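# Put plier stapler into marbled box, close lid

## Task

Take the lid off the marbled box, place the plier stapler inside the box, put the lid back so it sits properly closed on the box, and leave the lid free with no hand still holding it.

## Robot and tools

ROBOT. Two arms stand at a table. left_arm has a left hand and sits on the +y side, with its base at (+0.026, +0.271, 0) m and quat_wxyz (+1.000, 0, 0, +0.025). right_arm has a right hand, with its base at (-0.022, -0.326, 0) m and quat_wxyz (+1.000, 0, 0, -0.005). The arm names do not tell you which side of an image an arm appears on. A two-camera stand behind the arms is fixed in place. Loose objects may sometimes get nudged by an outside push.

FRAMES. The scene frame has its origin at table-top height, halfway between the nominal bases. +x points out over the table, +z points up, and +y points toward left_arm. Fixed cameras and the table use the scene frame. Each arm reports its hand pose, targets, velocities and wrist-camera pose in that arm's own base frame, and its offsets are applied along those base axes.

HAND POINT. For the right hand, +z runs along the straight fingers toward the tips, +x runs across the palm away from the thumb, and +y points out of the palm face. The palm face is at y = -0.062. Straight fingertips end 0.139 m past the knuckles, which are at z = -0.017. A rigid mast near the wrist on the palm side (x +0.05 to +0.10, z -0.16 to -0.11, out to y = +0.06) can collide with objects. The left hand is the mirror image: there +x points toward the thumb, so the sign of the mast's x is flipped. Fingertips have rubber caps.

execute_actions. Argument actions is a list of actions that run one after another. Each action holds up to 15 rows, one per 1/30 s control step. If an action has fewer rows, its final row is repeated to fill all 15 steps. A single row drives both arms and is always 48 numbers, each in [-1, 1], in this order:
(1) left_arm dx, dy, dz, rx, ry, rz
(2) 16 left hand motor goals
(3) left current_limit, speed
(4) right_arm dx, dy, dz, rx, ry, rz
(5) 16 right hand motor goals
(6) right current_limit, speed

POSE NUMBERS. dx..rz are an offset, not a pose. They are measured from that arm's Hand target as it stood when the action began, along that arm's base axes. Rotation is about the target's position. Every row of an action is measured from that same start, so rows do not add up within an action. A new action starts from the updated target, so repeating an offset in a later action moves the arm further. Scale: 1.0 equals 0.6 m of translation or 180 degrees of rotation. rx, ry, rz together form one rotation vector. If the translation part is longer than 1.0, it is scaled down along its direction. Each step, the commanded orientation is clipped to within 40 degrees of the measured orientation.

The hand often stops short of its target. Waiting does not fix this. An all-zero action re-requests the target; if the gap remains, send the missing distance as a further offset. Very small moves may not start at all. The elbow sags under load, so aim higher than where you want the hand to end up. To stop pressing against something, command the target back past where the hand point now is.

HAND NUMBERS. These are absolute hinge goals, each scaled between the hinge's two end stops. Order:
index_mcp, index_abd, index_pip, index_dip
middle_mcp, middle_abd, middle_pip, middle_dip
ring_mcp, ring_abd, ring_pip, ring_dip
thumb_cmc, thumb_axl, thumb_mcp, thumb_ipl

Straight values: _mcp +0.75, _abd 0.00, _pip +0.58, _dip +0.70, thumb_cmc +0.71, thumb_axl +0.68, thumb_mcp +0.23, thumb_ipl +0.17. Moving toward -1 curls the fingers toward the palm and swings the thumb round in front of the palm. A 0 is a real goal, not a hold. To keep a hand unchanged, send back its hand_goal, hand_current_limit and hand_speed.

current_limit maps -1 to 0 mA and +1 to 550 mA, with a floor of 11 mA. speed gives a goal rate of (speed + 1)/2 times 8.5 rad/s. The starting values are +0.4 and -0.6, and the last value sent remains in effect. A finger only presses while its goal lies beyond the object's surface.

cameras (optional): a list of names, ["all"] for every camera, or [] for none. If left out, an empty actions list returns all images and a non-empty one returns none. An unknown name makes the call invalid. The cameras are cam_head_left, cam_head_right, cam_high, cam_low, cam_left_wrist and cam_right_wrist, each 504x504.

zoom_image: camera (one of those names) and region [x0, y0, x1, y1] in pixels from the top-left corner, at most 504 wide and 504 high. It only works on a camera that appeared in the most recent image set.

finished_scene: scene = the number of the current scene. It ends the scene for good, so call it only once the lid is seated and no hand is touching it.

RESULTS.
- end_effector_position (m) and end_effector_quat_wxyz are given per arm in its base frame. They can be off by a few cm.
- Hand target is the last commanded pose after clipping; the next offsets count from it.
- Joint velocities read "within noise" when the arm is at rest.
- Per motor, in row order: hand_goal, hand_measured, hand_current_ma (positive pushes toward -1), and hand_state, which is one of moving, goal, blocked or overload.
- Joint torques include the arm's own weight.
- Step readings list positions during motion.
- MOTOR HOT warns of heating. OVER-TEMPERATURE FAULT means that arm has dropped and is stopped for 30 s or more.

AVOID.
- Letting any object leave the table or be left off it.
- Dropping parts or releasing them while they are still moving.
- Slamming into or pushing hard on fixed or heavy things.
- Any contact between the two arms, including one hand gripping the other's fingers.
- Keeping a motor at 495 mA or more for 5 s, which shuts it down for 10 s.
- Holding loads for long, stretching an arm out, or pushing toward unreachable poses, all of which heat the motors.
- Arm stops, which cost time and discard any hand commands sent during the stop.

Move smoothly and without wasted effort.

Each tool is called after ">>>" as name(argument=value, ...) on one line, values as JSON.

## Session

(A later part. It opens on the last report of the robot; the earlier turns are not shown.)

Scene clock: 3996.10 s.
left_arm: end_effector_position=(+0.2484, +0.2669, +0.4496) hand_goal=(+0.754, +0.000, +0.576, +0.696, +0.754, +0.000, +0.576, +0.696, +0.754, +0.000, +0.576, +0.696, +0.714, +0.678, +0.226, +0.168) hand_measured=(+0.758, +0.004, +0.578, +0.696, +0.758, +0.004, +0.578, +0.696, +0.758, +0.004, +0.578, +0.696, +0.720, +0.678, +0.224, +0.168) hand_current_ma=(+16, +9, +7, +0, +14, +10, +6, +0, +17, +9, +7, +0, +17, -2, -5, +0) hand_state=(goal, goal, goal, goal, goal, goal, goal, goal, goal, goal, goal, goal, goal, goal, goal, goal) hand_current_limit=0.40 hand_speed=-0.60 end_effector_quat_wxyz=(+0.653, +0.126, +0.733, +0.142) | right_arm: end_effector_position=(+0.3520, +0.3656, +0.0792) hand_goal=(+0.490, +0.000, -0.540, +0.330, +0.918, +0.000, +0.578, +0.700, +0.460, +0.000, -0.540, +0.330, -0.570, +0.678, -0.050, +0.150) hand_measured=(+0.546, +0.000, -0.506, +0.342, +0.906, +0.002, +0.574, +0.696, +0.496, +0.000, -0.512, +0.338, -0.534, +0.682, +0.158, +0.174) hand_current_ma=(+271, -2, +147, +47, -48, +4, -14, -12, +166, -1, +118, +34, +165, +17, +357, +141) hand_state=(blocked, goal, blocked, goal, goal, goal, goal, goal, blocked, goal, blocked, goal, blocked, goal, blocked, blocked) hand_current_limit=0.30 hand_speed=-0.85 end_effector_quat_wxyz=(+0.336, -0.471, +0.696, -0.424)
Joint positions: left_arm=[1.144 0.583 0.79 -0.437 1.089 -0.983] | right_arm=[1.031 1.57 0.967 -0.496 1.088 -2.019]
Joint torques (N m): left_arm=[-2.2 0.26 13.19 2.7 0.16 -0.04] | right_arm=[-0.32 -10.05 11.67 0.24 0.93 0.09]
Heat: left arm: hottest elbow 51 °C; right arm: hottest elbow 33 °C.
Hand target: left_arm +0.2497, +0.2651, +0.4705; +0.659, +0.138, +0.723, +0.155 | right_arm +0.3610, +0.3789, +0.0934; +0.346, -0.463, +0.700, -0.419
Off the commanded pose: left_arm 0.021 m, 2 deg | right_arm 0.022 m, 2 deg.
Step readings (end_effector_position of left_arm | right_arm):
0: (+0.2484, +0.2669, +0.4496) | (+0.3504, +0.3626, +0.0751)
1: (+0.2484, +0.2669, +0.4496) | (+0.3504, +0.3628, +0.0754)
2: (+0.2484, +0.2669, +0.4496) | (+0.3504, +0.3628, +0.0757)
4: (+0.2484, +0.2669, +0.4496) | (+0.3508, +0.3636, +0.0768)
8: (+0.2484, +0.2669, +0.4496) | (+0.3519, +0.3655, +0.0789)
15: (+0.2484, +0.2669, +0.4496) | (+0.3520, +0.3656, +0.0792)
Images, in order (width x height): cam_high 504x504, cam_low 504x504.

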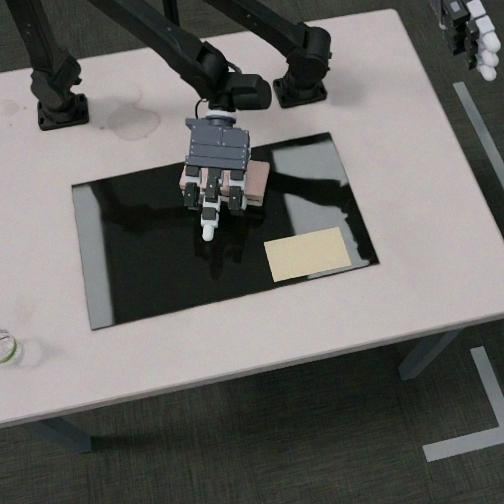

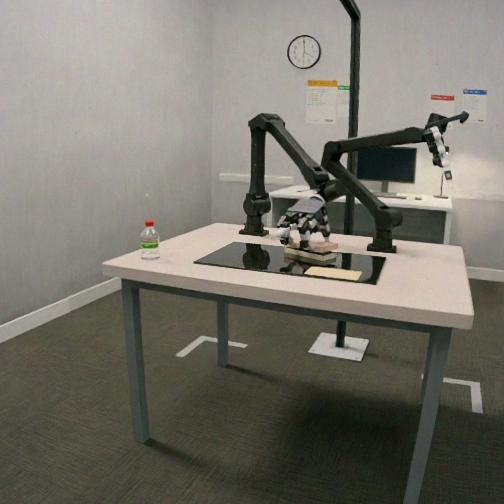

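>>> execute_actions(actions=[[[0,0,0,0,0,0,0.754,0,0.576,0.696,0.754,0,0.576,0.696,0.754,0,0.576,0.696,0.714,0.678,0.226,0.168,0.4,-0.6,0.006,0,-0.003,0,0,0,0.49,0,-0.54,0.33,0.917,0,0.577,0.7,0.46,0,-0.54,0.33,-0.571,0.678,-0.05,0.15,0.3,-0.85]]], cameras=[])

Scene clock: 4019.23 s.
left_arm: end_effector_position=(+0.2484, +0.2669, +0.4496) hand_goal=(+0.754, +0.000, +0.576, +0.696, +0.754, +0.000, +0.576, +0.696, +0.754, +0.000, +0.576, +0.696, +0.714, +0.678, +0.226, +0.168) hand_measured=(+0.758, +0.004, +0.578, +0.696, +0.758, +0.004, +0.578, +0.696, +0.758, +0.004, +0.578, +0.696, +0.720, +0.678, +0.224, +0.168) hand_current_ma=(+16, +9, +7, +0, +14, +10, +6, +0, +17, +9, +7, +0, +17, -2, -5, +0) hand_state=(goal, goal, goal, goal, goal, goal, goal, goal, goal, goal, goal, goal, goal, goal, goal, goal) hand_current_limit=0.40 hand_speed=-0.60 end_effector_quat_wxyz=(+0.653, +0.126, +0.733, +0.142) | right_arm: end_effector_position=(+0.3522, +0.3653, +0.0789) hand_goal=(+0.490, +0.000, -0.540, +0.330, +0.918, +0.000, +0.578, +0.700, +0.460, +0.000, -0.540, +0.330, -0.570, +0.678, -0.050, +0.150) hand_measured=(+0.546, +0.000, -0.506, +0.342, +0.906, +0.002, +0.574, +0.696, +0.496, +0.000, -0.512, +0.338, -0.534, +0.682, +0.158, +0.174) hand_current_ma=(+271, -2, +147, +47, -48, +4, -14, -12, +166, -1, +118, +34, +165, +17, +357, +141) hand_state=(blocked, goal, blocked, goal, goal, goal, goal, goal, blocked, goal, blocked, goal, blocked, goal, blocked, blocked) hand_current_limit=0.30 hand_speed=-0.85 end_effector_quat_wxyz=(+0.335, -0.472, +0.696, -0.424)
Joint positions: left_arm=[1.144 0.583 0.79 -0.437 1.089 -0.983] | right_arm=[1.029 1.57 0.967 -0.496 1.085 -2.021]
Joint torques (N m): left_arm=[-2.78 -0.44 13.3 2.52 0.19 -0.03] | right_arm=[-0.97 -9.64 11.7 0.77 0.93 0]
Heat: left arm: hottest elbow 51 °C; right arm: hottest elbow 33 °C.
Hand target: left_arm +0.2497, +0.2651, +0.4705; +0.659, +0.138, +0.723, +0.155 | right_arm +0.3647, +0.3788, +0.0916; +0.346, -0.463, +0.700, -0.419
Off the commanded pose: left_arm 0.021 m, 2 deg | right_arm 0.022 m, 2 deg.
Step readings (end_effector_position of left_arm | right_arm):
0: (+0.2484, +0.2669, +0.4496) | (+0.3520, +0.3656, +0.0792)
1: (+0.2484, +0.2669, +0.4496) | (+0.3521, +0.3656, +0.0791)
2: (+0.2484, +0.2669, +0.4496) | (+0.3519, +0.3657, +0.0789)
4: (+0.2484, +0.2669, +0.4496) | (+0.3520, +0.3656, +0.0789)
8: (+0.2484, +0.2669, +0.4496) | (+0.3523, +0.3653, +0.0789)
15: (+0.2484, +0.2669, +0.4496) | (+0.3522, +0.3653, +0.0789)
No camera images: "cameras" was empty.

>>> execute_actions(actions=[[[0,0,0,0,0,0,0.754,0,0.576,0.696,0.754,0,0.576,0.696,0.754,0,0.576,0.696,0.714,0.678,0.226,0.168,0.4,-0.6,0.007,0.002,-0.009,0,0,0,0.49,0,-0.54,0.33,0.917,0,0.577,0.7,0.46,0,-0.54,0.33,-0.571,0.678,-0.05,0.15,0.3,-0.85]]], cameras=[])

Scene clock: 4029.67 s.
left_arm: end_effector_position=(+0.2484, +0.2669, +0.4496) hand_goal=(+0.754, +0.000, +0.576, +0.696, +0.754, +0.000, +0.576, +0.696, +0.754, +0.000, +0.576, +0.696, +0.714, +0.678, +0.226, +0.168) hand_measured=(+0.758, +0.004, +0.578, +0.696, +0.758, +0.004, +0.578, +0.696, +0.758, +0.004, +0.578, +0.696, +0.720, +0.678, +0.224, +0.168) hand_current_ma=(+16, +9, +7, +0, +14, +10, +6, +0, +17, +9, +7, +0, +17, -2, -5, +0) hand_state=(goal, goal, goal, goal, goal, goal, goal, goal, goal, goal, goal, goal, goal, goal, goal, goal) hand_current_limit=0.40 hand_speed=-0.60 end_effector_quat_wxyz=(+0.653, +0.126, +0.733, +0.142) | right_arm: end_effector_position=(+0.3554, +0.3642, +0.0737) hand_goal=(+0.490, +0.000, -0.540, +0.330, +0.918, +0.000, +0.578, +0.700, +0.460, +0.000, -0.540, +0.330, -0.570, +0.678, -0.050, +0.150) hand_measured=(+0.546, +0.000, -0.506, +0.342, +0.906, +0.002, +0.574, +0.696, +0.496, +0.000, -0.514, +0.338, -0.532, +0.682, +0.158, +0.174) hand_current_ma=(+271, -2, +147, +47, -48, +4, -14, -12, +166, -1, +111, +30, +167, +19, +358, +141) hand_state=(blocked, goal, blocked, goal, goal, goal, goal, goal, blocked, goal, blocked, goal, blocked, goal, blocked, blocked) hand_current_limit=0.30 hand_speed=-0.85 end_effector_quat_wxyz=(+0.331, -0.475, +0.696, -0.426)
Joint positions: left_arm=[1.144 0.583 0.79 -0.437 1.089 -0.983] | right_arm=[1.022 1.583 0.968 -0.484 1.082 -2.033]
Joint torques (N m): left_arm=[-2.67 -0.67 13.16 2.67 0.13 0.01] | right_arm=[-0.97 -9.93 11.52 1.36 0.92 -0.02]
Heat: left arm: hottest elbow 51 °C; right arm: hottest elbow 33 °C.
Hand target: left_arm +0.2497, +0.2651, +0.4705; +0.659, +0.138, +0.723, +0.155 | right_arm +0.3688, +0.3801, +0.0862; +0.346, -0.463, +0.700, -0.419
Off the commanded pose: left_arm 0.021 m, 2 deg | right_arm 0.024 m, 2 deg.
Step readings (end_effector_position of left_arm | right_arm):
0: (+0.2484, +0.2669, +0.4496) | (+0.3522, +0.3653, +0.0789)
1: (+0.2484, +0.2669, +0.4496) | (+0.3524, +0.3654, +0.0785)
2: (+0.2484, +0.2669, +0.4496) | (+0.3529, +0.3658, +0.0782)
4: (+0.2484, +0.2669, +0.4496) | (+0.3542, +0.3660, +0.0768)
8: (+0.2484, +0.2669, +0.4496) | (+0.3554, +0.3644, +0.0737)
15: (+0.2484, +0.2669, +0.4496) | (+0.3554, +0.3642, +0.0737)
No camera images: "cameras" was empty.

Good, close to desired (.355,.365). Look.

>>> execute_actions(actions=[], cameras=["cam_high","cam_low"])

>>> zoom_image(camera="cam_high", region=[240, 155, 295, 210])

>>> zoom_image(camera="cam_high", region=[170, 155, 225, 210])

>>> zoom_image(camera="cam_low", region=[275, 225, 345, 295])

Scene clock: 4037.20 s.
left_arm: end_effector_position=(+0.2484, +0.2669, +0.4496) hand_goal=(+0.754, +0.000, +0.576, +0.696, +0.754, +0.000, +0.576, +0.696, +0.754, +0.000, +0.576, +0.696, +0.714, +0.678, +0.226, +0.168) hand_measured=(+0.758, +0.004, +0.578, +0.696, +0.758, +0.004, +0.578, +0.696, +0.758, +0.004, +0.578, +0.696, +0.720, +0.678, +0.224, +0.168) hand_current_ma=(+16, +9, +7, +0, +14, +10, +6, +0, +17, +9, +7, +0, +17, -2, -5, +0) hand_state=(goal, goal, goal, goal, goal, goal, goal, goal, goal, goal, goal, goal, goal, goal, goal, goal) hand_current_limit=0.40 hand_speed=-0.60 end_effector_quat_wxyz=(+0.653, +0.126, +0.733, +0.142) | right_arm: end_effector_position=(+0.3554, +0.3642, +0.0737) hand_goal=(+0.490, +0.000, -0.540, +0.330, +0.918, +0.000, +0.578, +0.700, +0.460, +0.000, -0.540, +0.330, -0.570, +0.678, -0.050, +0.150) hand_measured=(+0.546, +0.000, -0.506, +0.342, +0.906, +0.002, +0.574, +0.696, +0.496, +0.000, -0.514, +0.338, -0.532, +0.682, +0.158, +0.174) hand_current_ma=(+271, -2, +147, +47, -48, +4, -14, -12, +166, -1, +111, +30, +167, +19, +358, +141) hand_state=(blocked, goal, blocked, goal, goal, goal, goal, goal, blocked, goal, blocked, goal, blocked, goal, blocked, blocked) hand_current_limit=0.30 hand_speed=-0.85 end_effector_quat_wxyz=(+0.331, -0.475, +0.696, -0.426)
Joint positions: left_arm=[1.144 0.583 0.79 -0.437 1.089 -0.983] | right_arm=[1.022 1.583 0.968 -0.484 1.082 -2.033]
Joint velocities: within noise
Joint torques (N m): left_arm=[-2.2 -0.44 13.16 2.52 0.14 -0.02] | right_arm=[-0.79 -9.76 11.56 1.42 0.93 0]
Heat: left arm: hottest elbow 51 °C; right arm: hottest elbow 34 °C.
Hand target: left_arm +0.2497, +0.2651, +0.4705; +0.659, +0.138, +0.723, +0.155 | right_arm +0.3688, +0.3801, +0.0862; +0.346, -0.463, +0.700, -0.419
Off the commanded pose: left_arm 0.021 m, 2 deg | right_arm 0.024 m, 2 deg.
Images, in order (width x height): cam_high 504x504, cam_low 504x504.

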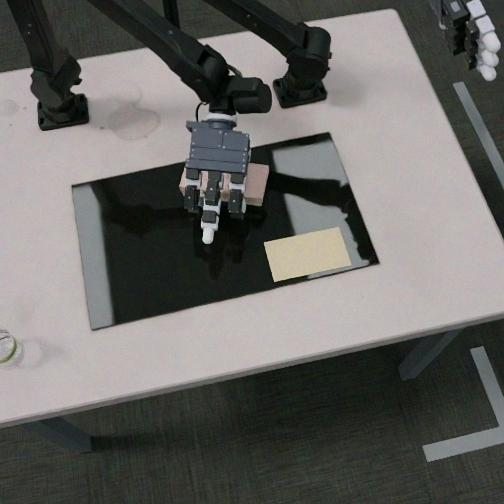

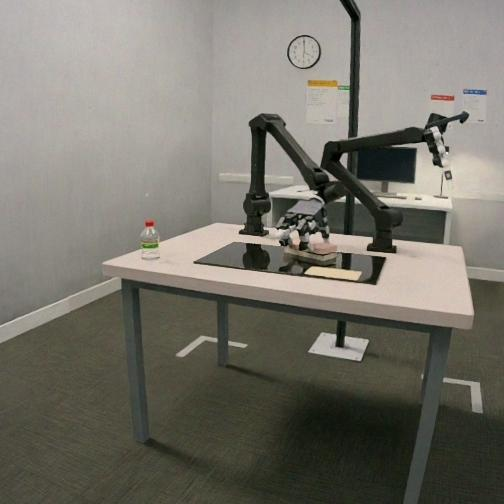

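Scaled by 9.164.

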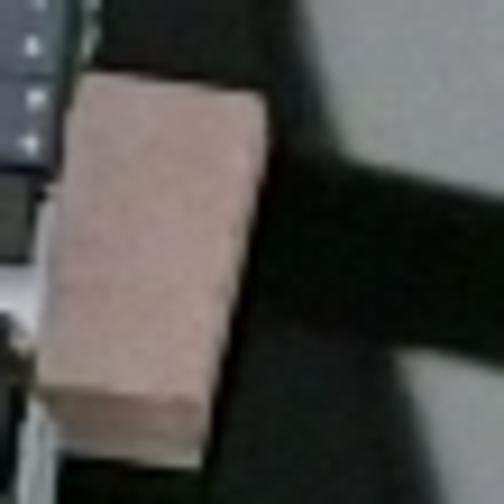

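Scaled by 9.164.

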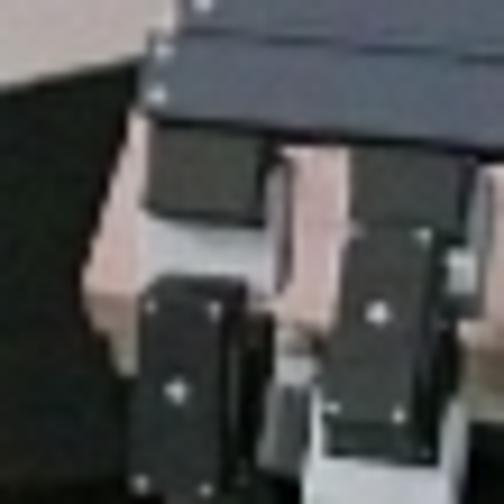

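Scaled by 7.200.

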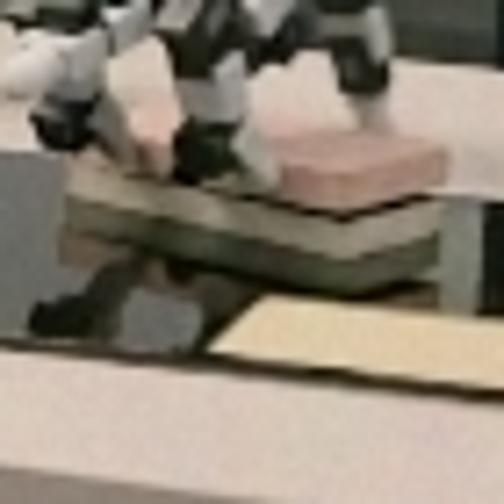

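>>> execute_actions(actions=[[[0,0,0,0,0,0,0.754,0,0.576,0.696,0.754,0,0.576,0.696,0.754,0,0.576,0.696,0.714,0.678,0.226,0.168,0.4,-0.6,-0.001,0,-0.008,0,0,0,0.49,0,-0.54,0.33,0.917,0,0.577,0.7,0.46,0,-0.54,0.33,-0.571,0.678,-0.05,0.15,0.3,-0.85]]], cameras=["cam_high","cam_low"])

>>> zoom_image(camera="cam_high", region=[240, 155, 295, 210])

>>> zoom_image(camera="cam_high", region=[170, 155, 225, 210])

>>> zoom_image(camera="cam_low", region=[275, 225, 345, 295])

Scene clock: 4053.77 s.
left_arm: end_effector_position=(+0.2484, +0.2669, +0.4496) hand_goal=(+0.754, +0.000, +0.576, +0.696, +0.754, +0.000, +0.576, +0.696, +0.754, +0.000, +0.576, +0.696, +0.714, +0.678, +0.226, +0.168) hand_measured=(+0.758, +0.004, +0.578, +0.696, +0.758, +0.004, +0.578, +0.696, +0.758, +0.004, +0.578, +0.696, +0.720, +0.678, +0.224, +0.168) hand_current_ma=(+16, +9, +7, +0, +14, +10, +6, +0, +17, +9, +7, +0, +17, -2, -5, +0) hand_state=(goal, goal, goal, goal, goal, goal, goal, goal, goal, goal, goal, goal, goal, goal, goal, goal) hand_current_limit=0.40 hand_speed=-0.60 end_effector_quat_wxyz=(+0.653, +0.126, +0.733, +0.142) | right_arm: end_effector_position=(+0.3561, +0.3653, +0.0731) hand_goal=(+0.490, +0.000, -0.540, +0.330, +0.918, +0.000, +0.578, +0.700, +0.460, +0.000, -0.540, +0.330, -0.570, +0.678, -0.050, +0.150) hand_measured=(+0.546, -0.002, -0.506, +0.342, +0.906, +0.002, +0.574, +0.696, +0.496, +0.000, -0.516, +0.336, -0.532, +0.682, +0.160, +0.174) hand_current_ma=(+269, -3, +147, +47, -48, +4, -14, -12, +166, -1, +101, +20, +171, +20, +358, +141) hand_state=(blocked, goal, blocked, goal, goal, goal, goal, goal, blocked, goal, blocked, goal, blocked, goal, blocked, blocked) hand_current_limit=0.30 hand_speed=-0.85 end_effector_quat_wxyz=(+0.332, -0.475, +0.695, -0.426)
Joint positions: left_arm=[1.144 0.583 0.79 -0.437 1.089 -0.983] | right_arm=[1.022 1.586 0.968 -0.475 1.082 -2.039]
Joint torques (N m): left_arm=[-3.31 -0.56 13.24 2.48 0.11 -0.02] | right_arm=[-0.62 -9.47 10.93 1.44 0.93 0.1]
Heat: left arm: hottest elbow 51 °C; right arm: hottest elbow 35 °C.
Hand target: left_arm +0.2497, +0.2651, +0.4705; +0.659, +0.138, +0.723, +0.155 | right_arm +0.3682, +0.3800, +0.0814; +0.346, -0.463, +0.700, -0.419
Off the commanded pose: left_arm 0.021 m, 2 deg | right_arm 0.021 m, 2 deg.
Step readings (end_effector_position of left_arm | right_arm):
0: (+0.2484, +0.2669, +0.4496) | (+0.3554, +0.3642, +0.0737)
1: (+0.2484, +0.2669, +0.4496) | (+0.3555, +0.3645, +0.0738)
2: (+0.2484, +0.2669, +0.4496) | (+0.3558, +0.3650, +0.0737)
4: (+0.2484, +0.2669, +0.4496) | (+0.3560, +0.3652, +0.0733)
8: (+0.2484, +0.2669, +0.4496) | (+0.3561, +0.3653, +0.0730)
15: (+0.2484, +0.2669, +0.4496) | (+0.3561, +0.3653, +0.0731)
Images, in order (width x height): cam_high 504x504, cam_low 504x504.

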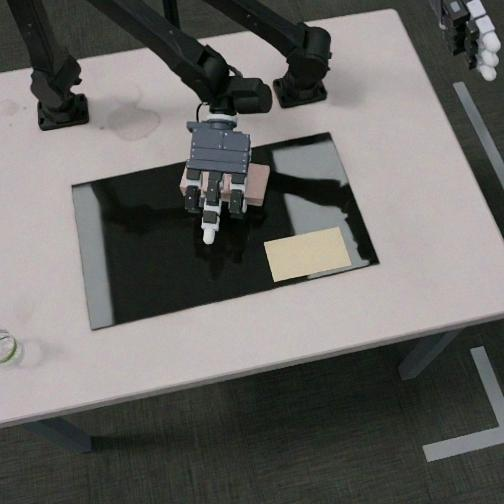

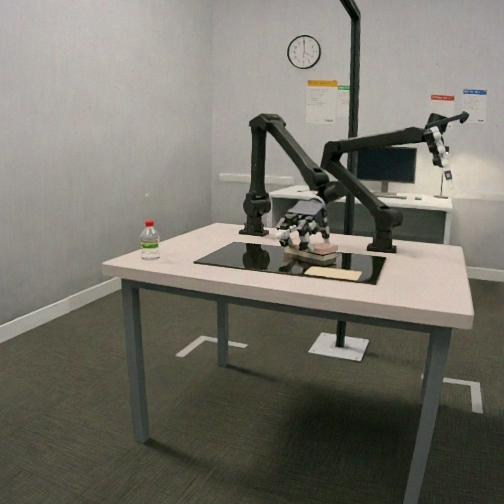

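Scaled by 9.164.

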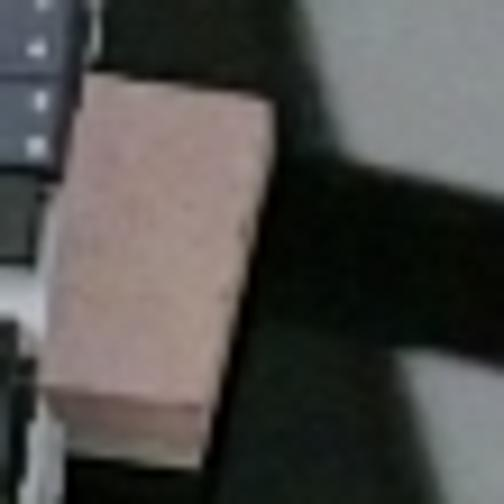

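Scaled by 9.164.

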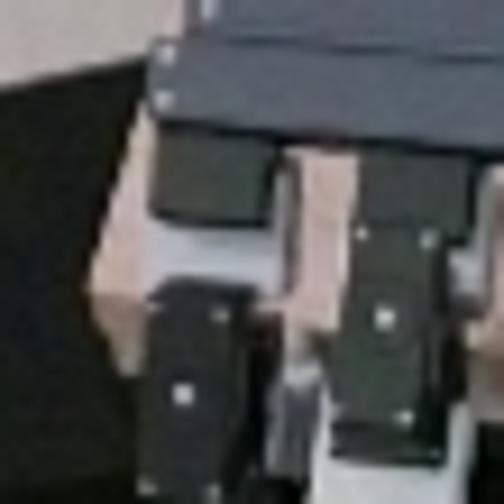

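Scaled by 7.200.

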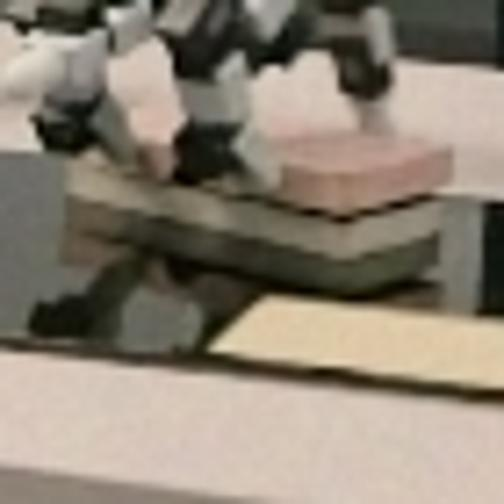

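>>> execute_actions(actions=[[[0,0,0,0,0,0,0.754,0,0.576,0.696,0.754,0,0.576,0.696,0.754,0,0.576,0.696,0.714,0.678,0.226,0.168,0.4,-0.6,-0.005,-0.003,-0.007,0,0,0,0.49,0,-0.54,0.33,0.917,0,0.577,0.7,0.46,0,-0.54,0.33,-0.571,0.678,-0.05,0.15,0.3,-0.85]]], cameras=[])

Scene clock: 4066.80 s.
left_arm: end_effector_position=(+0.2484, +0.2669, +0.4496) hand_goal=(+0.754, +0.000, +0.576, +0.696, +0.754, +0.000, +0.576, +0.696, +0.754, +0.000, +0.576, +0.696, +0.714, +0.678, +0.226, +0.168) hand_measured=(+0.758, +0.004, +0.578, +0.696, +0.758, +0.004, +0.578, +0.696, +0.758, +0.004, +0.578, +0.696, +0.720, +0.678, +0.224, +0.168) hand_current_ma=(+16, +9, +7, +0, +14, +10, +6, +0, +17, +9, +7, +0, +17, -2, -5, +0) hand_state=(goal, goal, goal, goal, goal, goal, goal, goal, goal, goal, goal, goal, goal, goal, goal, goal) hand_current_limit=0.40 hand_speed=-0.60 end_effector_quat_wxyz=(+0.653, +0.126, +0.733, +0.142) | right_arm: end_effector_position=(+0.3568, +0.3665, +0.0735) hand_goal=(+0.490, +0.000, -0.540, +0.330, +0.918, +0.000, +0.578, +0.700, +0.460, +0.000, -0.540, +0.330, -0.570, +0.678, -0.050, +0.150) hand_measured=(+0.546, -0.002, -0.506, +0.342, +0.906, +0.002, +0.574, +0.696, +0.496, +0.000, -0.518, +0.334, -0.532, +0.682, +0.160, +0.174) hand_current_ma=(+265, -4, +147, +48, -48, +4, -14, -12, +166, -1, +94, +13, +172, +20, +358, +141) hand_state=(blocked, goal, blocked, goal, goal, goal, goal, goal, blocked, goal, blocked, goal, blocked, goal, blocked, blocked) hand_current_limit=0.30 hand_speed=-0.85 end_effector_quat_wxyz=(+0.335, -0.473, +0.695, -0.425)
Joint positions: left_arm=[1.144 0.583 0.79 -0.437 1.089 -0.983] | right_arm=[1.022 1.586 0.968 -0.468 1.082 -2.039]
Joint torques (N m): left_arm=[-3.02 0.15 13.33 2.37 0.17 -0.07] | right_arm=[-0.09 -9.29 9.94 1.39 1 0.14]
Heat: left arm: hottest elbow 51 °C; right arm: hottest elbow 35 °C.
Hand target: left_arm +0.2497, +0.2651, +0.4705; +0.659, +0.138, +0.723, +0.155 | right_arm +0.3652, +0.3783, +0.0772; +0.346, -0.463, +0.700, -0.419
Off the commanded pose: left_arm 0.021 m, 2 deg | right_arm 0.015 m, 2 deg.
Step readings (end_effector_position of left_arm | right_arm):
0: (+0.2484, +0.2669, +0.4496) | (+0.3561, +0.3653, +0.0731)
1: (+0.2484, +0.2669, +0.4496) | (+0.3562, +0.3655, +0.0732)
2: (+0.2484, +0.2669, +0.4496) | (+0.3564, +0.3659, +0.0733)
4: (+0.2484, +0.2669, +0.4496) | (+0.3566, +0.3662, +0.0735)
8: (+0.2484, +0.2669, +0.4496) | (+0.3568, +0.3665, +0.0736)
15: (+0.2484, +0.2669, +0.4496) | (+0.3568, +0.3665, +0.0735)
No camera images: "cameras" was empty.

>>> execute_actions(actions=[[[0,0,0,0,0,0,0.754,0,0.576,0.696,0.754,0,0.576,0.696,0.754,0,0.576,0.696,0.714,0.678,0.226,0.168,0.4,-0.6,-0.006,-0.003,-0.006,0,0,0,0.49,0,-0.54,0.33,0.917,0,0.577,0.7,0.46,0,-0.54,0.33,-0.571,0.678,-0.05,0.15,0.3,-0.85]]], cameras=["cam_high","cam_low"])

>>> zoom_image(camera="cam_high", region=[240, 155, 295, 210])

>>> zoom_image(camera="cam_high", region=[170, 155, 225, 210])

>>> zoom_image(camera="cam_low", region=[275, 225, 345, 295])

Scene clock: 4093.83 s.
left_arm: end_effector_position=(+0.2484, +0.2669, +0.4496) hand_goal=(+0.754, +0.000, +0.576, +0.696, +0.754, +0.000, +0.576, +0.696, +0.754, +0.000, +0.576, +0.696, +0.714, +0.678, +0.226, +0.168) hand_measured=(+0.758, +0.004, +0.578, +0.696, +0.758, +0.004, +0.578, +0.696, +0.758, +0.004, +0.578, +0.696, +0.720, +0.678, +0.224, +0.168) hand_current_ma=(+16, +9, +7, +0, +14, +10, +6, +0, +17, +9, +7, +0, +17, -2, -5, +0) hand_state=(goal, goal, goal, goal, goal, goal, goal, goal, goal, goal, goal, goal, goal, goal, goal, goal) hand_current_limit=0.40 hand_speed=-0.60 end_effector_quat_wxyz=(+0.653, +0.126, +0.733, +0.142) | right_arm: end_effector_position=(+0.3573, +0.3668, +0.0739) hand_goal=(+0.490, +0.000, -0.540, +0.330, +0.918, +0.000, +0.578, +0.700, +0.460, +0.000, -0.540, +0.330, -0.570, +0.678, -0.050, +0.150) hand_measured=(+0.546, -0.002, -0.506, +0.342, +0.906, +0.002, +0.574, +0.696, +0.496, +0.000, -0.518, +0.334, -0.532, +0.682, +0.160, +0.174) hand_current_ma=(+265, -4, +147, +48, -48, +4, -14, -12, +166, -1, +94, +13, +172, +20, +357, +141) hand_state=(blocked, goal, blocked, goal, goal, goal, goal, goal, blocked, goal, blocked, goal, blocked, goal, blocked, blocked) hand_current_limit=0.30 hand_speed=-0.85 end_effector_quat_wxyz=(+0.336, -0.472, +0.696, -0.425)
Joint positions: left_arm=[1.144 0.583 0.79 -0.437 1.089 -0.983] | right_arm=[1.022 1.586 0.968 -0.465 1.083 -2.039]
Joint torques (N m): left_arm=[-2.67 -0.26 13.29 2.61 0.14 -0.01] | right_arm=[-0.21 -9.29 8.91 1.55 1.01 0.2]
Heat: left arm: hottest elbow 51 °C; right arm: hottest elbow 34 °C.
Hand target: left_arm +0.2497, +0.2651, +0.4705; +0.659, +0.138, +0.723, +0.155 | right_arm +0.3616, +0.3764, +0.0736; +0.346, -0.463, +0.700, -0.419
Off the commanded pose: left_arm 0.021 m, 2 deg | right_arm 0.011 m, 2 deg.
Step readings (end_effector_position of left_arm | right_arm):
0: (+0.2484, +0.2669, +0.4496) | (+0.3568, +0.3665, +0.0735)
1: (+0.2484, +0.2669, +0.4496) | (+0.3569, +0.3665, +0.0735)
2: (+0.2484, +0.2669, +0.4496) | (+0.3571, +0.3666, +0.0737)
4: (+0.2484, +0.2669, +0.4496) | (+0.3572, +0.3668, +0.0738)
8: (+0.2484, +0.2669, +0.4496) | (+0.3573, +0.3668, +0.0739)
15: (+0.2484, +0.2669, +0.4496) | (+0.3573, +0.3668, +0.0739)
Images, in order (width x height): cam_high 504x504, cam_low 504x504.

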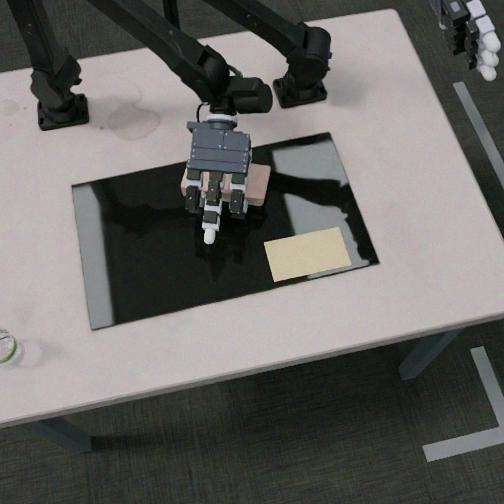

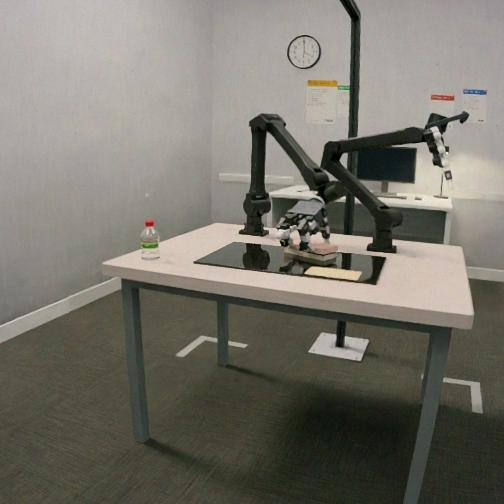

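Scaled by 9.164.

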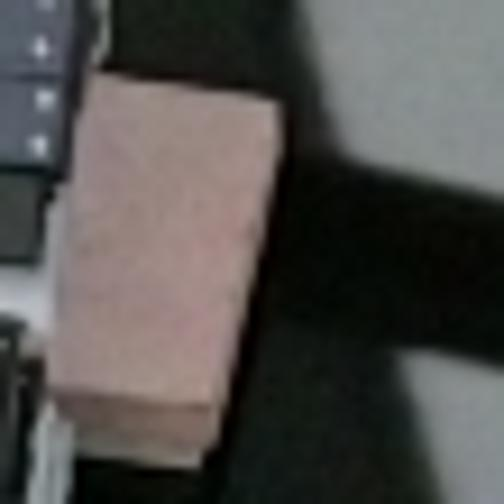

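Scaled by 9.164.

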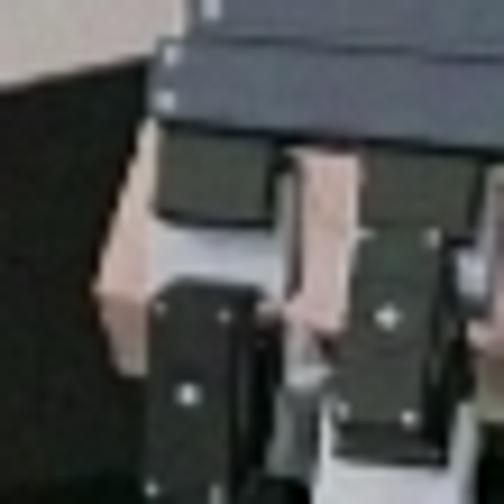

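Scaled by 7.200.

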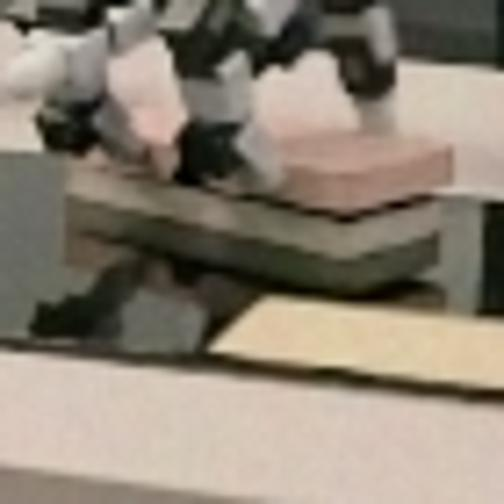

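>>> execute_actions(actions=[[[0,0,0,0,0,0,0.754,0,0.576,0.696,0.754,0,0.576,0.696,0.754,0,0.576,0.696,0.714,0.678,0.226,0.168,0.4,-0.6,-0.003,-0.006,-0.001,0,0,0.012,0.49,0,-0.54,0.33,0.917,0,0.577,0.7,0.46,0,-0.54,0.33,-0.571,0.678,-0.05,0.15,0.3,-0.85]]], cameras=["cam_high","cam_low"])

>>> zoom_image(camera="cam_high", region=[240, 155, 295, 210])

>>> zoom_image(camera="cam_high", region=[170, 155, 225, 210])

>>> zoom_image(camera="cam_low", region=[275, 225, 345, 295])

Scene clock: 4121.90 s.
left_arm: end_effector_position=(+0.2484, +0.2669, +0.4496) hand_goal=(+0.754, +0.000, +0.576, +0.696, +0.754, +0.000, +0.576, +0.696, +0.754, +0.000, +0.576, +0.696, +0.714, +0.678, +0.226, +0.168) hand_measured=(+0.758, +0.004, +0.578, +0.696, +0.758, +0.004, +0.578, +0.696, +0.758, +0.004, +0.578, +0.696, +0.720, +0.678, +0.224, +0.168) hand_current_ma=(+16, +9, +7, +0, +14, +10, +6, +0, +17, +9, +7, +0, +17, -2, -5, +0) hand_state=(goal, goal, goal, goal, goal, goal, goal, goal, goal, goal, goal, goal, goal, goal, goal, goal) hand_current_limit=0.40 hand_speed=-0.60 end_effector_quat_wxyz=(+0.653, +0.126, +0.733, +0.142) | right_arm: end_effector_position=(+0.3573, +0.3713, +0.0694) hand_goal=(+0.490, +0.000, -0.540, +0.330, +0.918, +0.000, +0.578, +0.700, +0.460, +0.000, -0.540, +0.330, -0.570, +0.678, -0.050, +0.150) hand_measured=(+0.546, -0.002, -0.506, +0.344, +0.906, +0.002, +0.574, +0.696, +0.496, +0.000, -0.530, +0.328, -0.530, +0.682, +0.160, +0.174) hand_current_ma=(+263, -5, +147, +54, -48, +3, -14, -12, +166, -1, +38, -6, +181, +20, +358, +142) hand_state=(blocked, goal, blocked, goal, goal, goal, goal, goal, blocked, goal, goal, goal, blocked, goal, blocked, blocked) hand_current_limit=0.30 hand_speed=-0.85 end_effector_quat_wxyz=(+0.347, -0.481, +0.689, -0.416)
Joint positions: left_arm=[1.144 0.583 0.79 -0.437 1.089 -0.983] | right_arm=[1.022 1.585 0.944 -0.378 1.065 -2.099]
Joint torques (N m): left_arm=[-2.78 -0.21 13.33 2.58 0.18 0.01] | right_arm=[-0.5 -10.75 7.54 1.63 0.76 0.09]
Heat: left arm: hottest elbow 51 °C; right arm: hottest elbow 33 °C.
Hand target: left_arm +0.2497, +0.2651, +0.4705; +0.659, +0.138, +0.723, +0.155 | right_arm +0.3597, +0.3728, +0.0729; +0.354, -0.477, +0.691, -0.412
Off the commanded pose: left_arm 0.021 m, 2 deg | right_arm 0.005 m, 1 deg.
Step readings (end_effector_position of left_arm | right_arm):
0: (+0.2484, +0.2669, +0.4496) | (+0.3573, +0.3668, +0.0739)
1: (+0.2484, +0.2669, +0.4496) | (+0.3572, +0.3674, +0.0731)
2: (+0.2484, +0.2669, +0.4496) | (+0.3576, +0.3698, +0.0725)
4: (+0.2484, +0.2669, +0.4496) | (+0.3576, +0.3711, +0.0709)
8: (+0.2484, +0.2669, +0.4496) | (+0.3575, +0.3712, +0.0697)
15: (+0.2484, +0.2669, +0.4496) | (+0.3574, +0.3714, +0.0696)
Images, in order (width x height): cam_high 504x504, cam_low 504x504.

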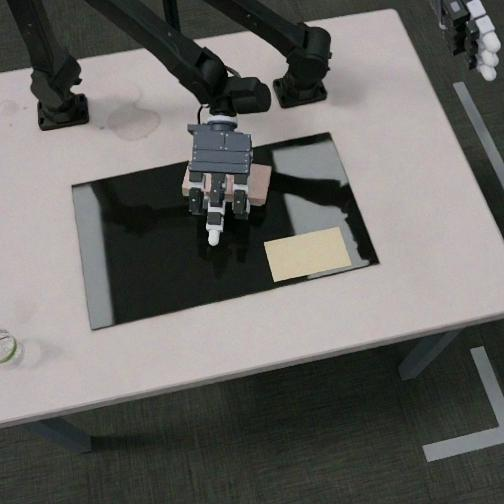

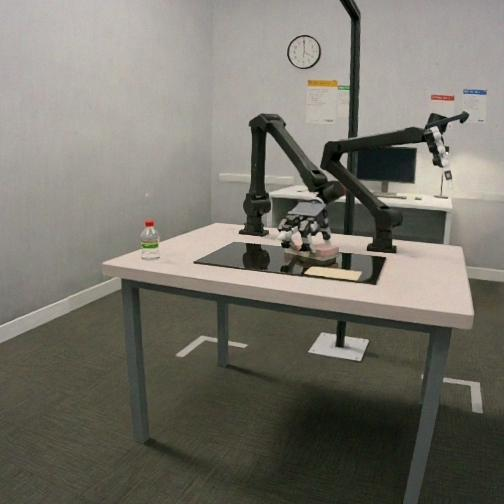

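Scaled by 9.164.

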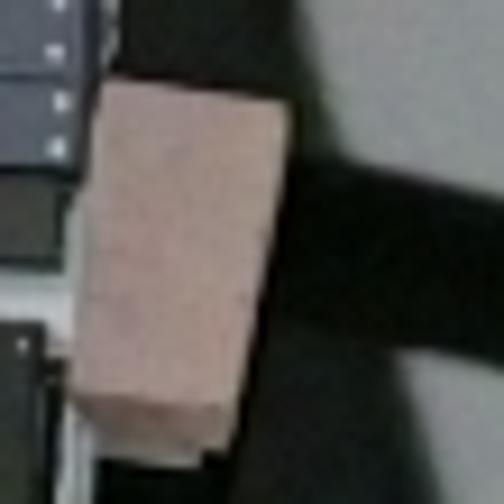

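Scaled by 9.164.

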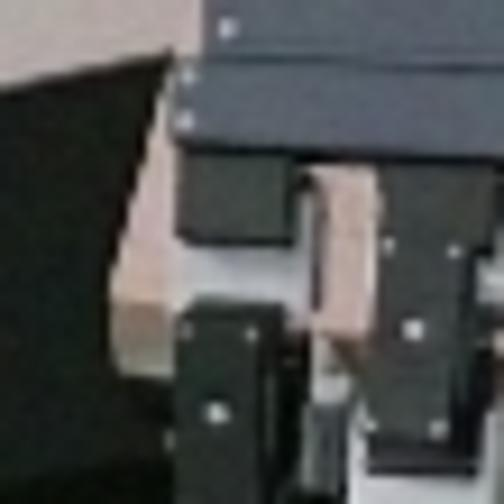

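Scaled by 7.200.

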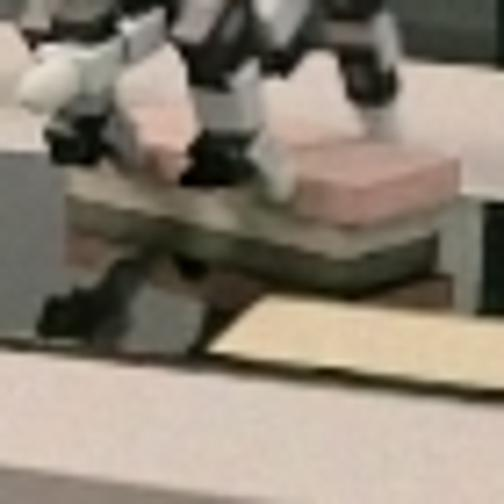

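>>> execute_actions(actions=[[[0,0,0,0,0,0,0.754,0,0.576,0.696,0.754,0,0.576,0.696,0.754,0,0.576,0.696,0.714,0.678,0.226,0.168,0.4,-0.6,-0.003,-0.009,0.003,0,0,0,0.49,0,-0.54,0.33,0.917,0,0.577,0.7,0.485,0,-0.505,0.33,-0.571,0.678,-0.05,0.15,0.3,-0.85]]], cameras=["cam_high","cam_low"])

>>> zoom_image(camera="cam_high", region=[240, 155, 295, 210])

>>> zoom_image(camera="cam_high", region=[170, 155, 225, 210])

>>> zoom_image(camera="cam_low", region=[275, 225, 345, 295])

Scene clock: 4164.60 s.
left_arm: end_effector_position=(+0.2484, +0.2669, +0.4496) hand_goal=(+0.754, +0.000, +0.576, +0.696, +0.754, +0.000, +0.576, +0.696, +0.754, +0.000, +0.576, +0.696, +0.714, +0.678, +0.226, +0.168) hand_measured=(+0.758, +0.004, +0.578, +0.696, +0.758, +0.004, +0.578, +0.696, +0.758, +0.004, +0.578, +0.696, +0.720, +0.678, +0.224, +0.168) hand_current_ma=(+16, +9, +7, +0, +14, +10, +6, +0, +17, +9, +7, +0, +17, -2, -5, +0) hand_state=(goal, goal, goal, goal, goal, goal, goal, goal, goal, goal, goal, goal, goal, goal, goal, goal) hand_current_limit=0.40 hand_speed=-0.60 end_effector_quat_wxyz=(+0.653, +0.126, +0.733, +0.142) | right_arm: end_effector_position=(+0.3539, +0.3665, +0.0683) hand_goal=(+0.490, +0.000, -0.540, +0.330, +0.918, +0.000, +0.578, +0.700, +0.486, +0.000, -0.504, +0.330, -0.570, +0.678, -0.050, +0.150) hand_measured=(+0.546, -0.002, -0.506, +0.344, +0.906, +0.002, +0.574, +0.696, +0.496, +0.000, -0.494, +0.334, -0.540, +0.682, +0.160, +0.174) hand_current_ma=(+263, -5, +147, +55, -48, +3, -14, -12, +43, -1, +37, +13, +130, +20, +357, +142) hand_state=(blocked, goal, blocked, goal, goal, goal, goal, goal, goal, goal, goal, goal, blocked, goal, blocked, blocked) hand_current_limit=0.30 hand_speed=-0.85 end_effector_quat_wxyz=(+0.346, -0.483, +0.689, -0.416)
Joint positions: left_arm=[1.144 0.583 0.79 -0.437 1.089 -0.983] | right_arm=[1.022 1.574 0.927 -0.375 1.062 -2.1]
Joint torques (N m): left_arm=[-2.9 -0.56 13.24 2.45 0.18 -0.03] | right_arm=[-1.08 -10.87 7.73 1.35 0.88 0.03]
Heat: left arm: hottest elbow 51 °C; right arm: hottest elbow 31 °C.
Hand target: left_arm +0.2497, +0.2651, +0.4705; +0.659, +0.138, +0.723, +0.155 | right_arm +0.3580, +0.3675, +0.0749; +0.354, -0.476, +0.691, -0.412
Off the commanded pose: left_arm 0.021 m, 2 deg | right_arm 0.008 m, 1 deg.
joint sent to its limit (right arm) — joint 6 (wrist roll), lower limit. The joint targets still meet the commanded pose.
Step readings (end_effector_position of left_arm | right_arm):
0: (+0.2484, +0.2669, +0.4496) | (+0.3573, +0.3713, +0.0694)
1: (+0.2484, +0.2669, +0.4496) | (+0.3570, +0.3708, +0.0694)
2: (+0.2484, +0.2669, +0.4496) | (+0.3566, +0.3705, +0.0693)
4: (+0.2484, +0.2669, +0.4496) | (+0.3554, +0.3687, +0.0694)
8: (+0.2484, +0.2669, +0.4496) | (+0.3540, +0.3667, +0.0685)
15: (+0.2484, +0.2669, +0.4496) | (+0.3539, +0.3665, +0.0683)
Images, in order (width x height): cam_high 504x504, cam_low 504x504.

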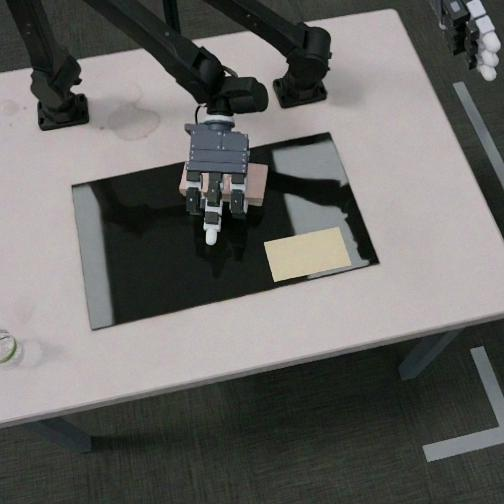

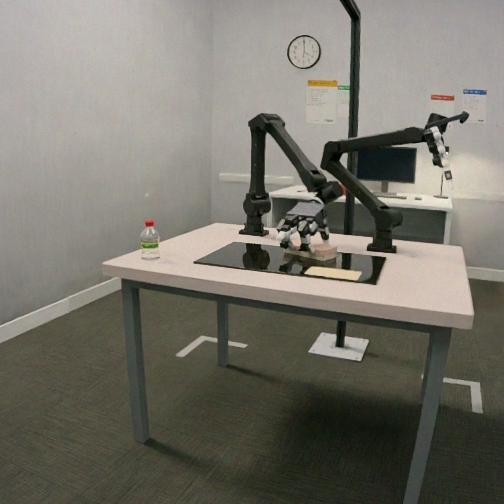

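Scaled by 9.164.

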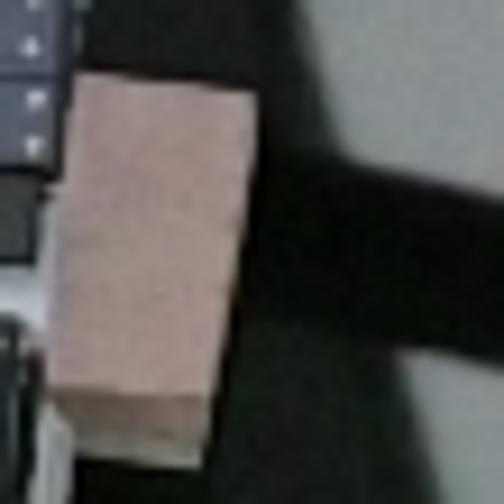

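Scaled by 9.164.

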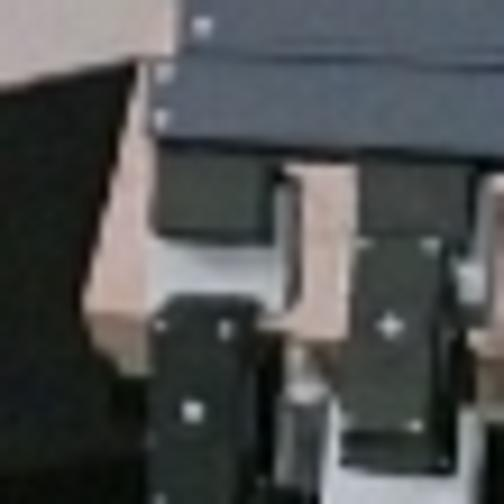

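Scaled by 7.200.

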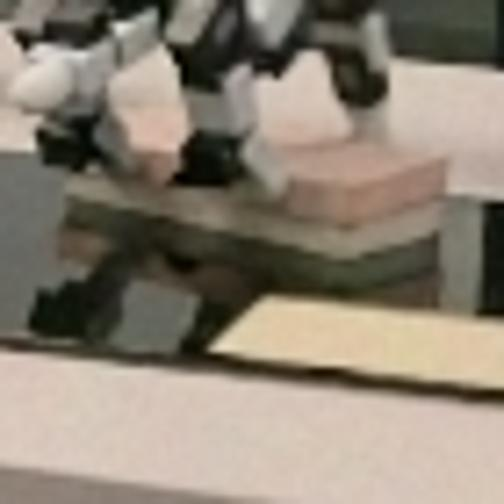

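>>> execute_actions(actions=[[[0,0,0,0,0,0,0.754,0,0.576,0.696,0.754,0,0.576,0.696,0.754,0,0.576,0.696,0.714,0.678,0.226,0.168,0.4,-0.6,0,0,0,0,0,0,0.56,0,-0.5,0.34,0.917,0,0.577,0.7,0.51,0,-0.49,0.33,-0.571,0.678,0.18,0.168,0.3,-0.9]],[[0,0,0,0,0,0,0.754,0,0.576,0.696,0.754,0,0.576,0.696,0.754,0,0.576,0.696,0.714,0.678,0.226,0.168,0.4,-0.6,0,0,0,0,0,0,0.6,0,-0.48,0.34,0.917,0,0.577,0.7,0.55,0,-0.47,0.33,-0.571,0.678,0.2,0.168,0.3,-0.9]]], cameras=["cam_high","cam_low"])

>>> zoom_image(camera="cam_high", region=[240, 155, 295, 210])

>>> zoom_image(camera="cam_high", region=[170, 155, 225, 210])

>>> zoom_image(camera="cam_low", region=[275, 225, 345, 295])

Scene clock: 4193.70 s.
left_arm: end_effector_position=(+0.2484, +0.2669, +0.4496) hand_goal=(+0.754, +0.000, +0.576, +0.696, +0.754, +0.000, +0.576, +0.696, +0.754, +0.000, +0.576, +0.696, +0.714, +0.678, +0.226, +0.168) hand_measured=(+0.758, +0.004, +0.578, +0.696, +0.758, +0.004, +0.578, +0.696, +0.758, +0.004, +0.578, +0.696, +0.720, +0.678, +0.224, +0.168) hand_current_ma=(+16, +9, +7, +0, +14, +10, +6, +0, +17, +9, +7, +0, +17, -2, -5, +0) hand_state=(goal, goal, goal, goal, goal, goal, goal, goal, goal, goal, goal, goal, goal, goal, goal, goal) hand_current_limit=0.40 hand_speed=-0.60 end_effector_quat_wxyz=(+0.653, +0.126, +0.733, +0.142) | right_arm: end_effector_position=(+0.3538, +0.3667, +0.0682) hand_goal=(+0.600, +0.000, -0.480, +0.340, +0.918, +0.000, +0.578, +0.700, +0.550, +0.000, -0.470, +0.330, -0.570, +0.678, +0.200, +0.168) hand_measured=(+0.586, -0.002, -0.482, +0.344, +0.906, +0.002, +0.574, +0.696, +0.538, +0.000, -0.472, +0.334, -0.568, +0.680, +0.194, +0.170) hand_current_ma=(-57, -5, -7, +12, -48, +3, -14, -12, -55, -1, -6, +13, +7, +12, -33, +8) hand_state=(goal, goal, goal, goal, goal, goal, goal, goal, goal, goal, goal, goal, goal, goal, goal, goal) hand_current_limit=0.30 hand_speed=-0.90 end_effector_quat_wxyz=(+0.346, -0.483, +0.689, -0.415)
Joint positions: left_arm=[1.144 0.583 0.79 -0.437 1.089 -0.983] | right_arm=[1.022 1.574 0.927 -0.375 1.061 -2.1]
Joint torques (N m): left_arm=[-2.2 -0.44 13.34 2.41 0.19 0] | right_arm=[-0.67 -10.99 7.77 1.46 0.92 0.06]
Heat: left arm: hottest elbow 51 °C; right arm: hottest elbow 30 °C.
Hand target: left_arm +0.2497, +0.2651, +0.4705; +0.659, +0.138, +0.723, +0.155 | right_arm +0.3580, +0.3675, +0.0749; +0.354, -0.476, +0.691, -0.412
Off the commanded pose: left_arm 0.021 m, 2 deg | right_arm 0.008 m, 1 deg.
joint sent to its limit (right arm) — joint 6 (wrist roll), lower limit. The joint targets still meet the commanded pose.
Step readings (end_effector_position of left_arm | right_arm):
0: (+0.2484, +0.2669, +0.4496) | (+0.3539, +0.3665, +0.0683)
1: (+0.2484, +0.2669, +0.4496) | (+0.3539, +0.3665, +0.0683)
2: (+0.2484, +0.2669, +0.4496) | (+0.3539, +0.3666, +0.0683)
4: (+0.2484, +0.2669, +0.4496) | (+0.3538, +0.3667, +0.0682)
8: (+0.2484, +0.2669, +0.4496) | (+0.3538, +0.3667, +0.0682)
15: (+0.2484, +0.2669, +0.4496) | (+0.3538, +0.3667, +0.0682)
16: (+0.2484, +0.2669, +0.4496) | (+0.3538, +0.3667, +0.0682)
17: (+0.2484, +0.2669, +0.4496) | (+0.3538, +0.3667, +0.0682)
19: (+0.2484, +0.2669, +0.4496) | (+0.3538, +0.3667, +0.0682)
23: (+0.2484, +0.2669, +0.4496) | (+0.3538, +0.3667, +0.0682)
30: (+0.2484, +0.2669, +0.4496) | (+0.3538, +0.3667, +0.0682)
Images, in order (width x height): cam_high 504x504, cam_low 504x504.

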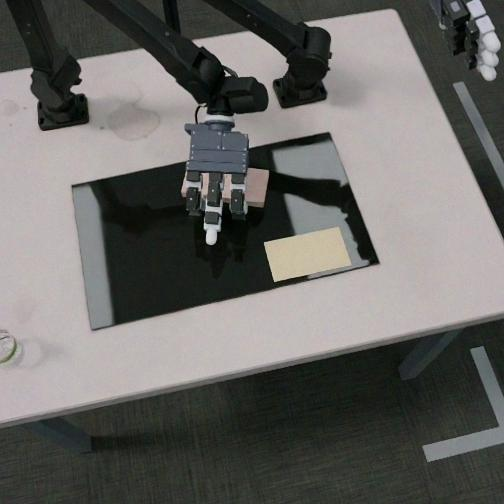

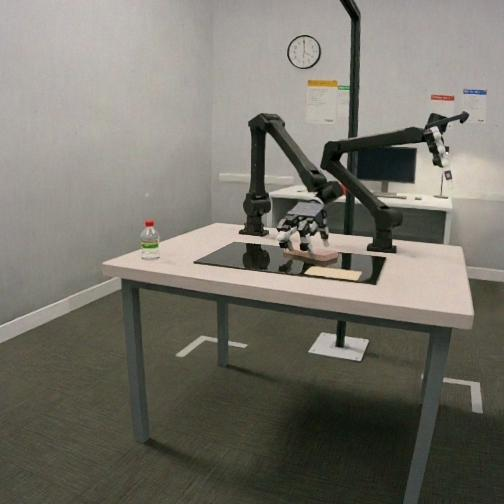

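Scaled by 9.164.

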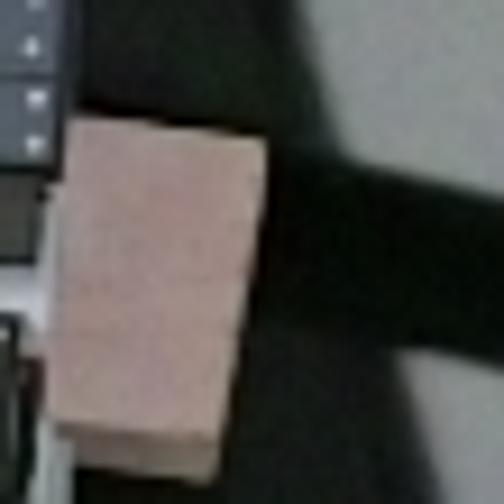

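Scaled by 9.164.

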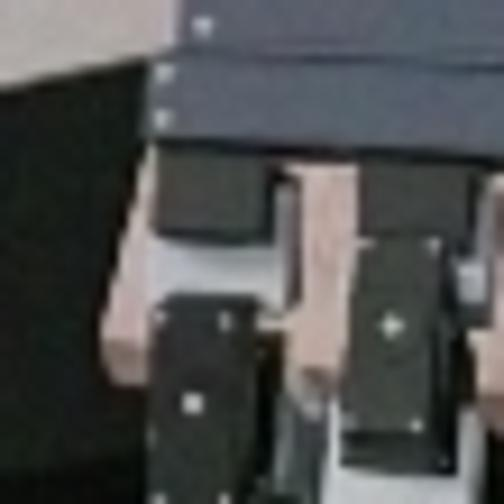

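Scaled by 7.200.

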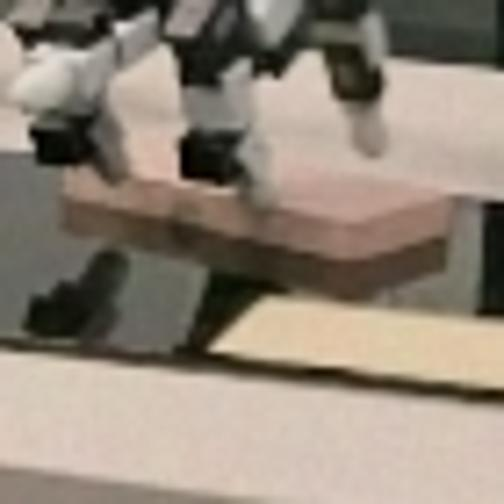

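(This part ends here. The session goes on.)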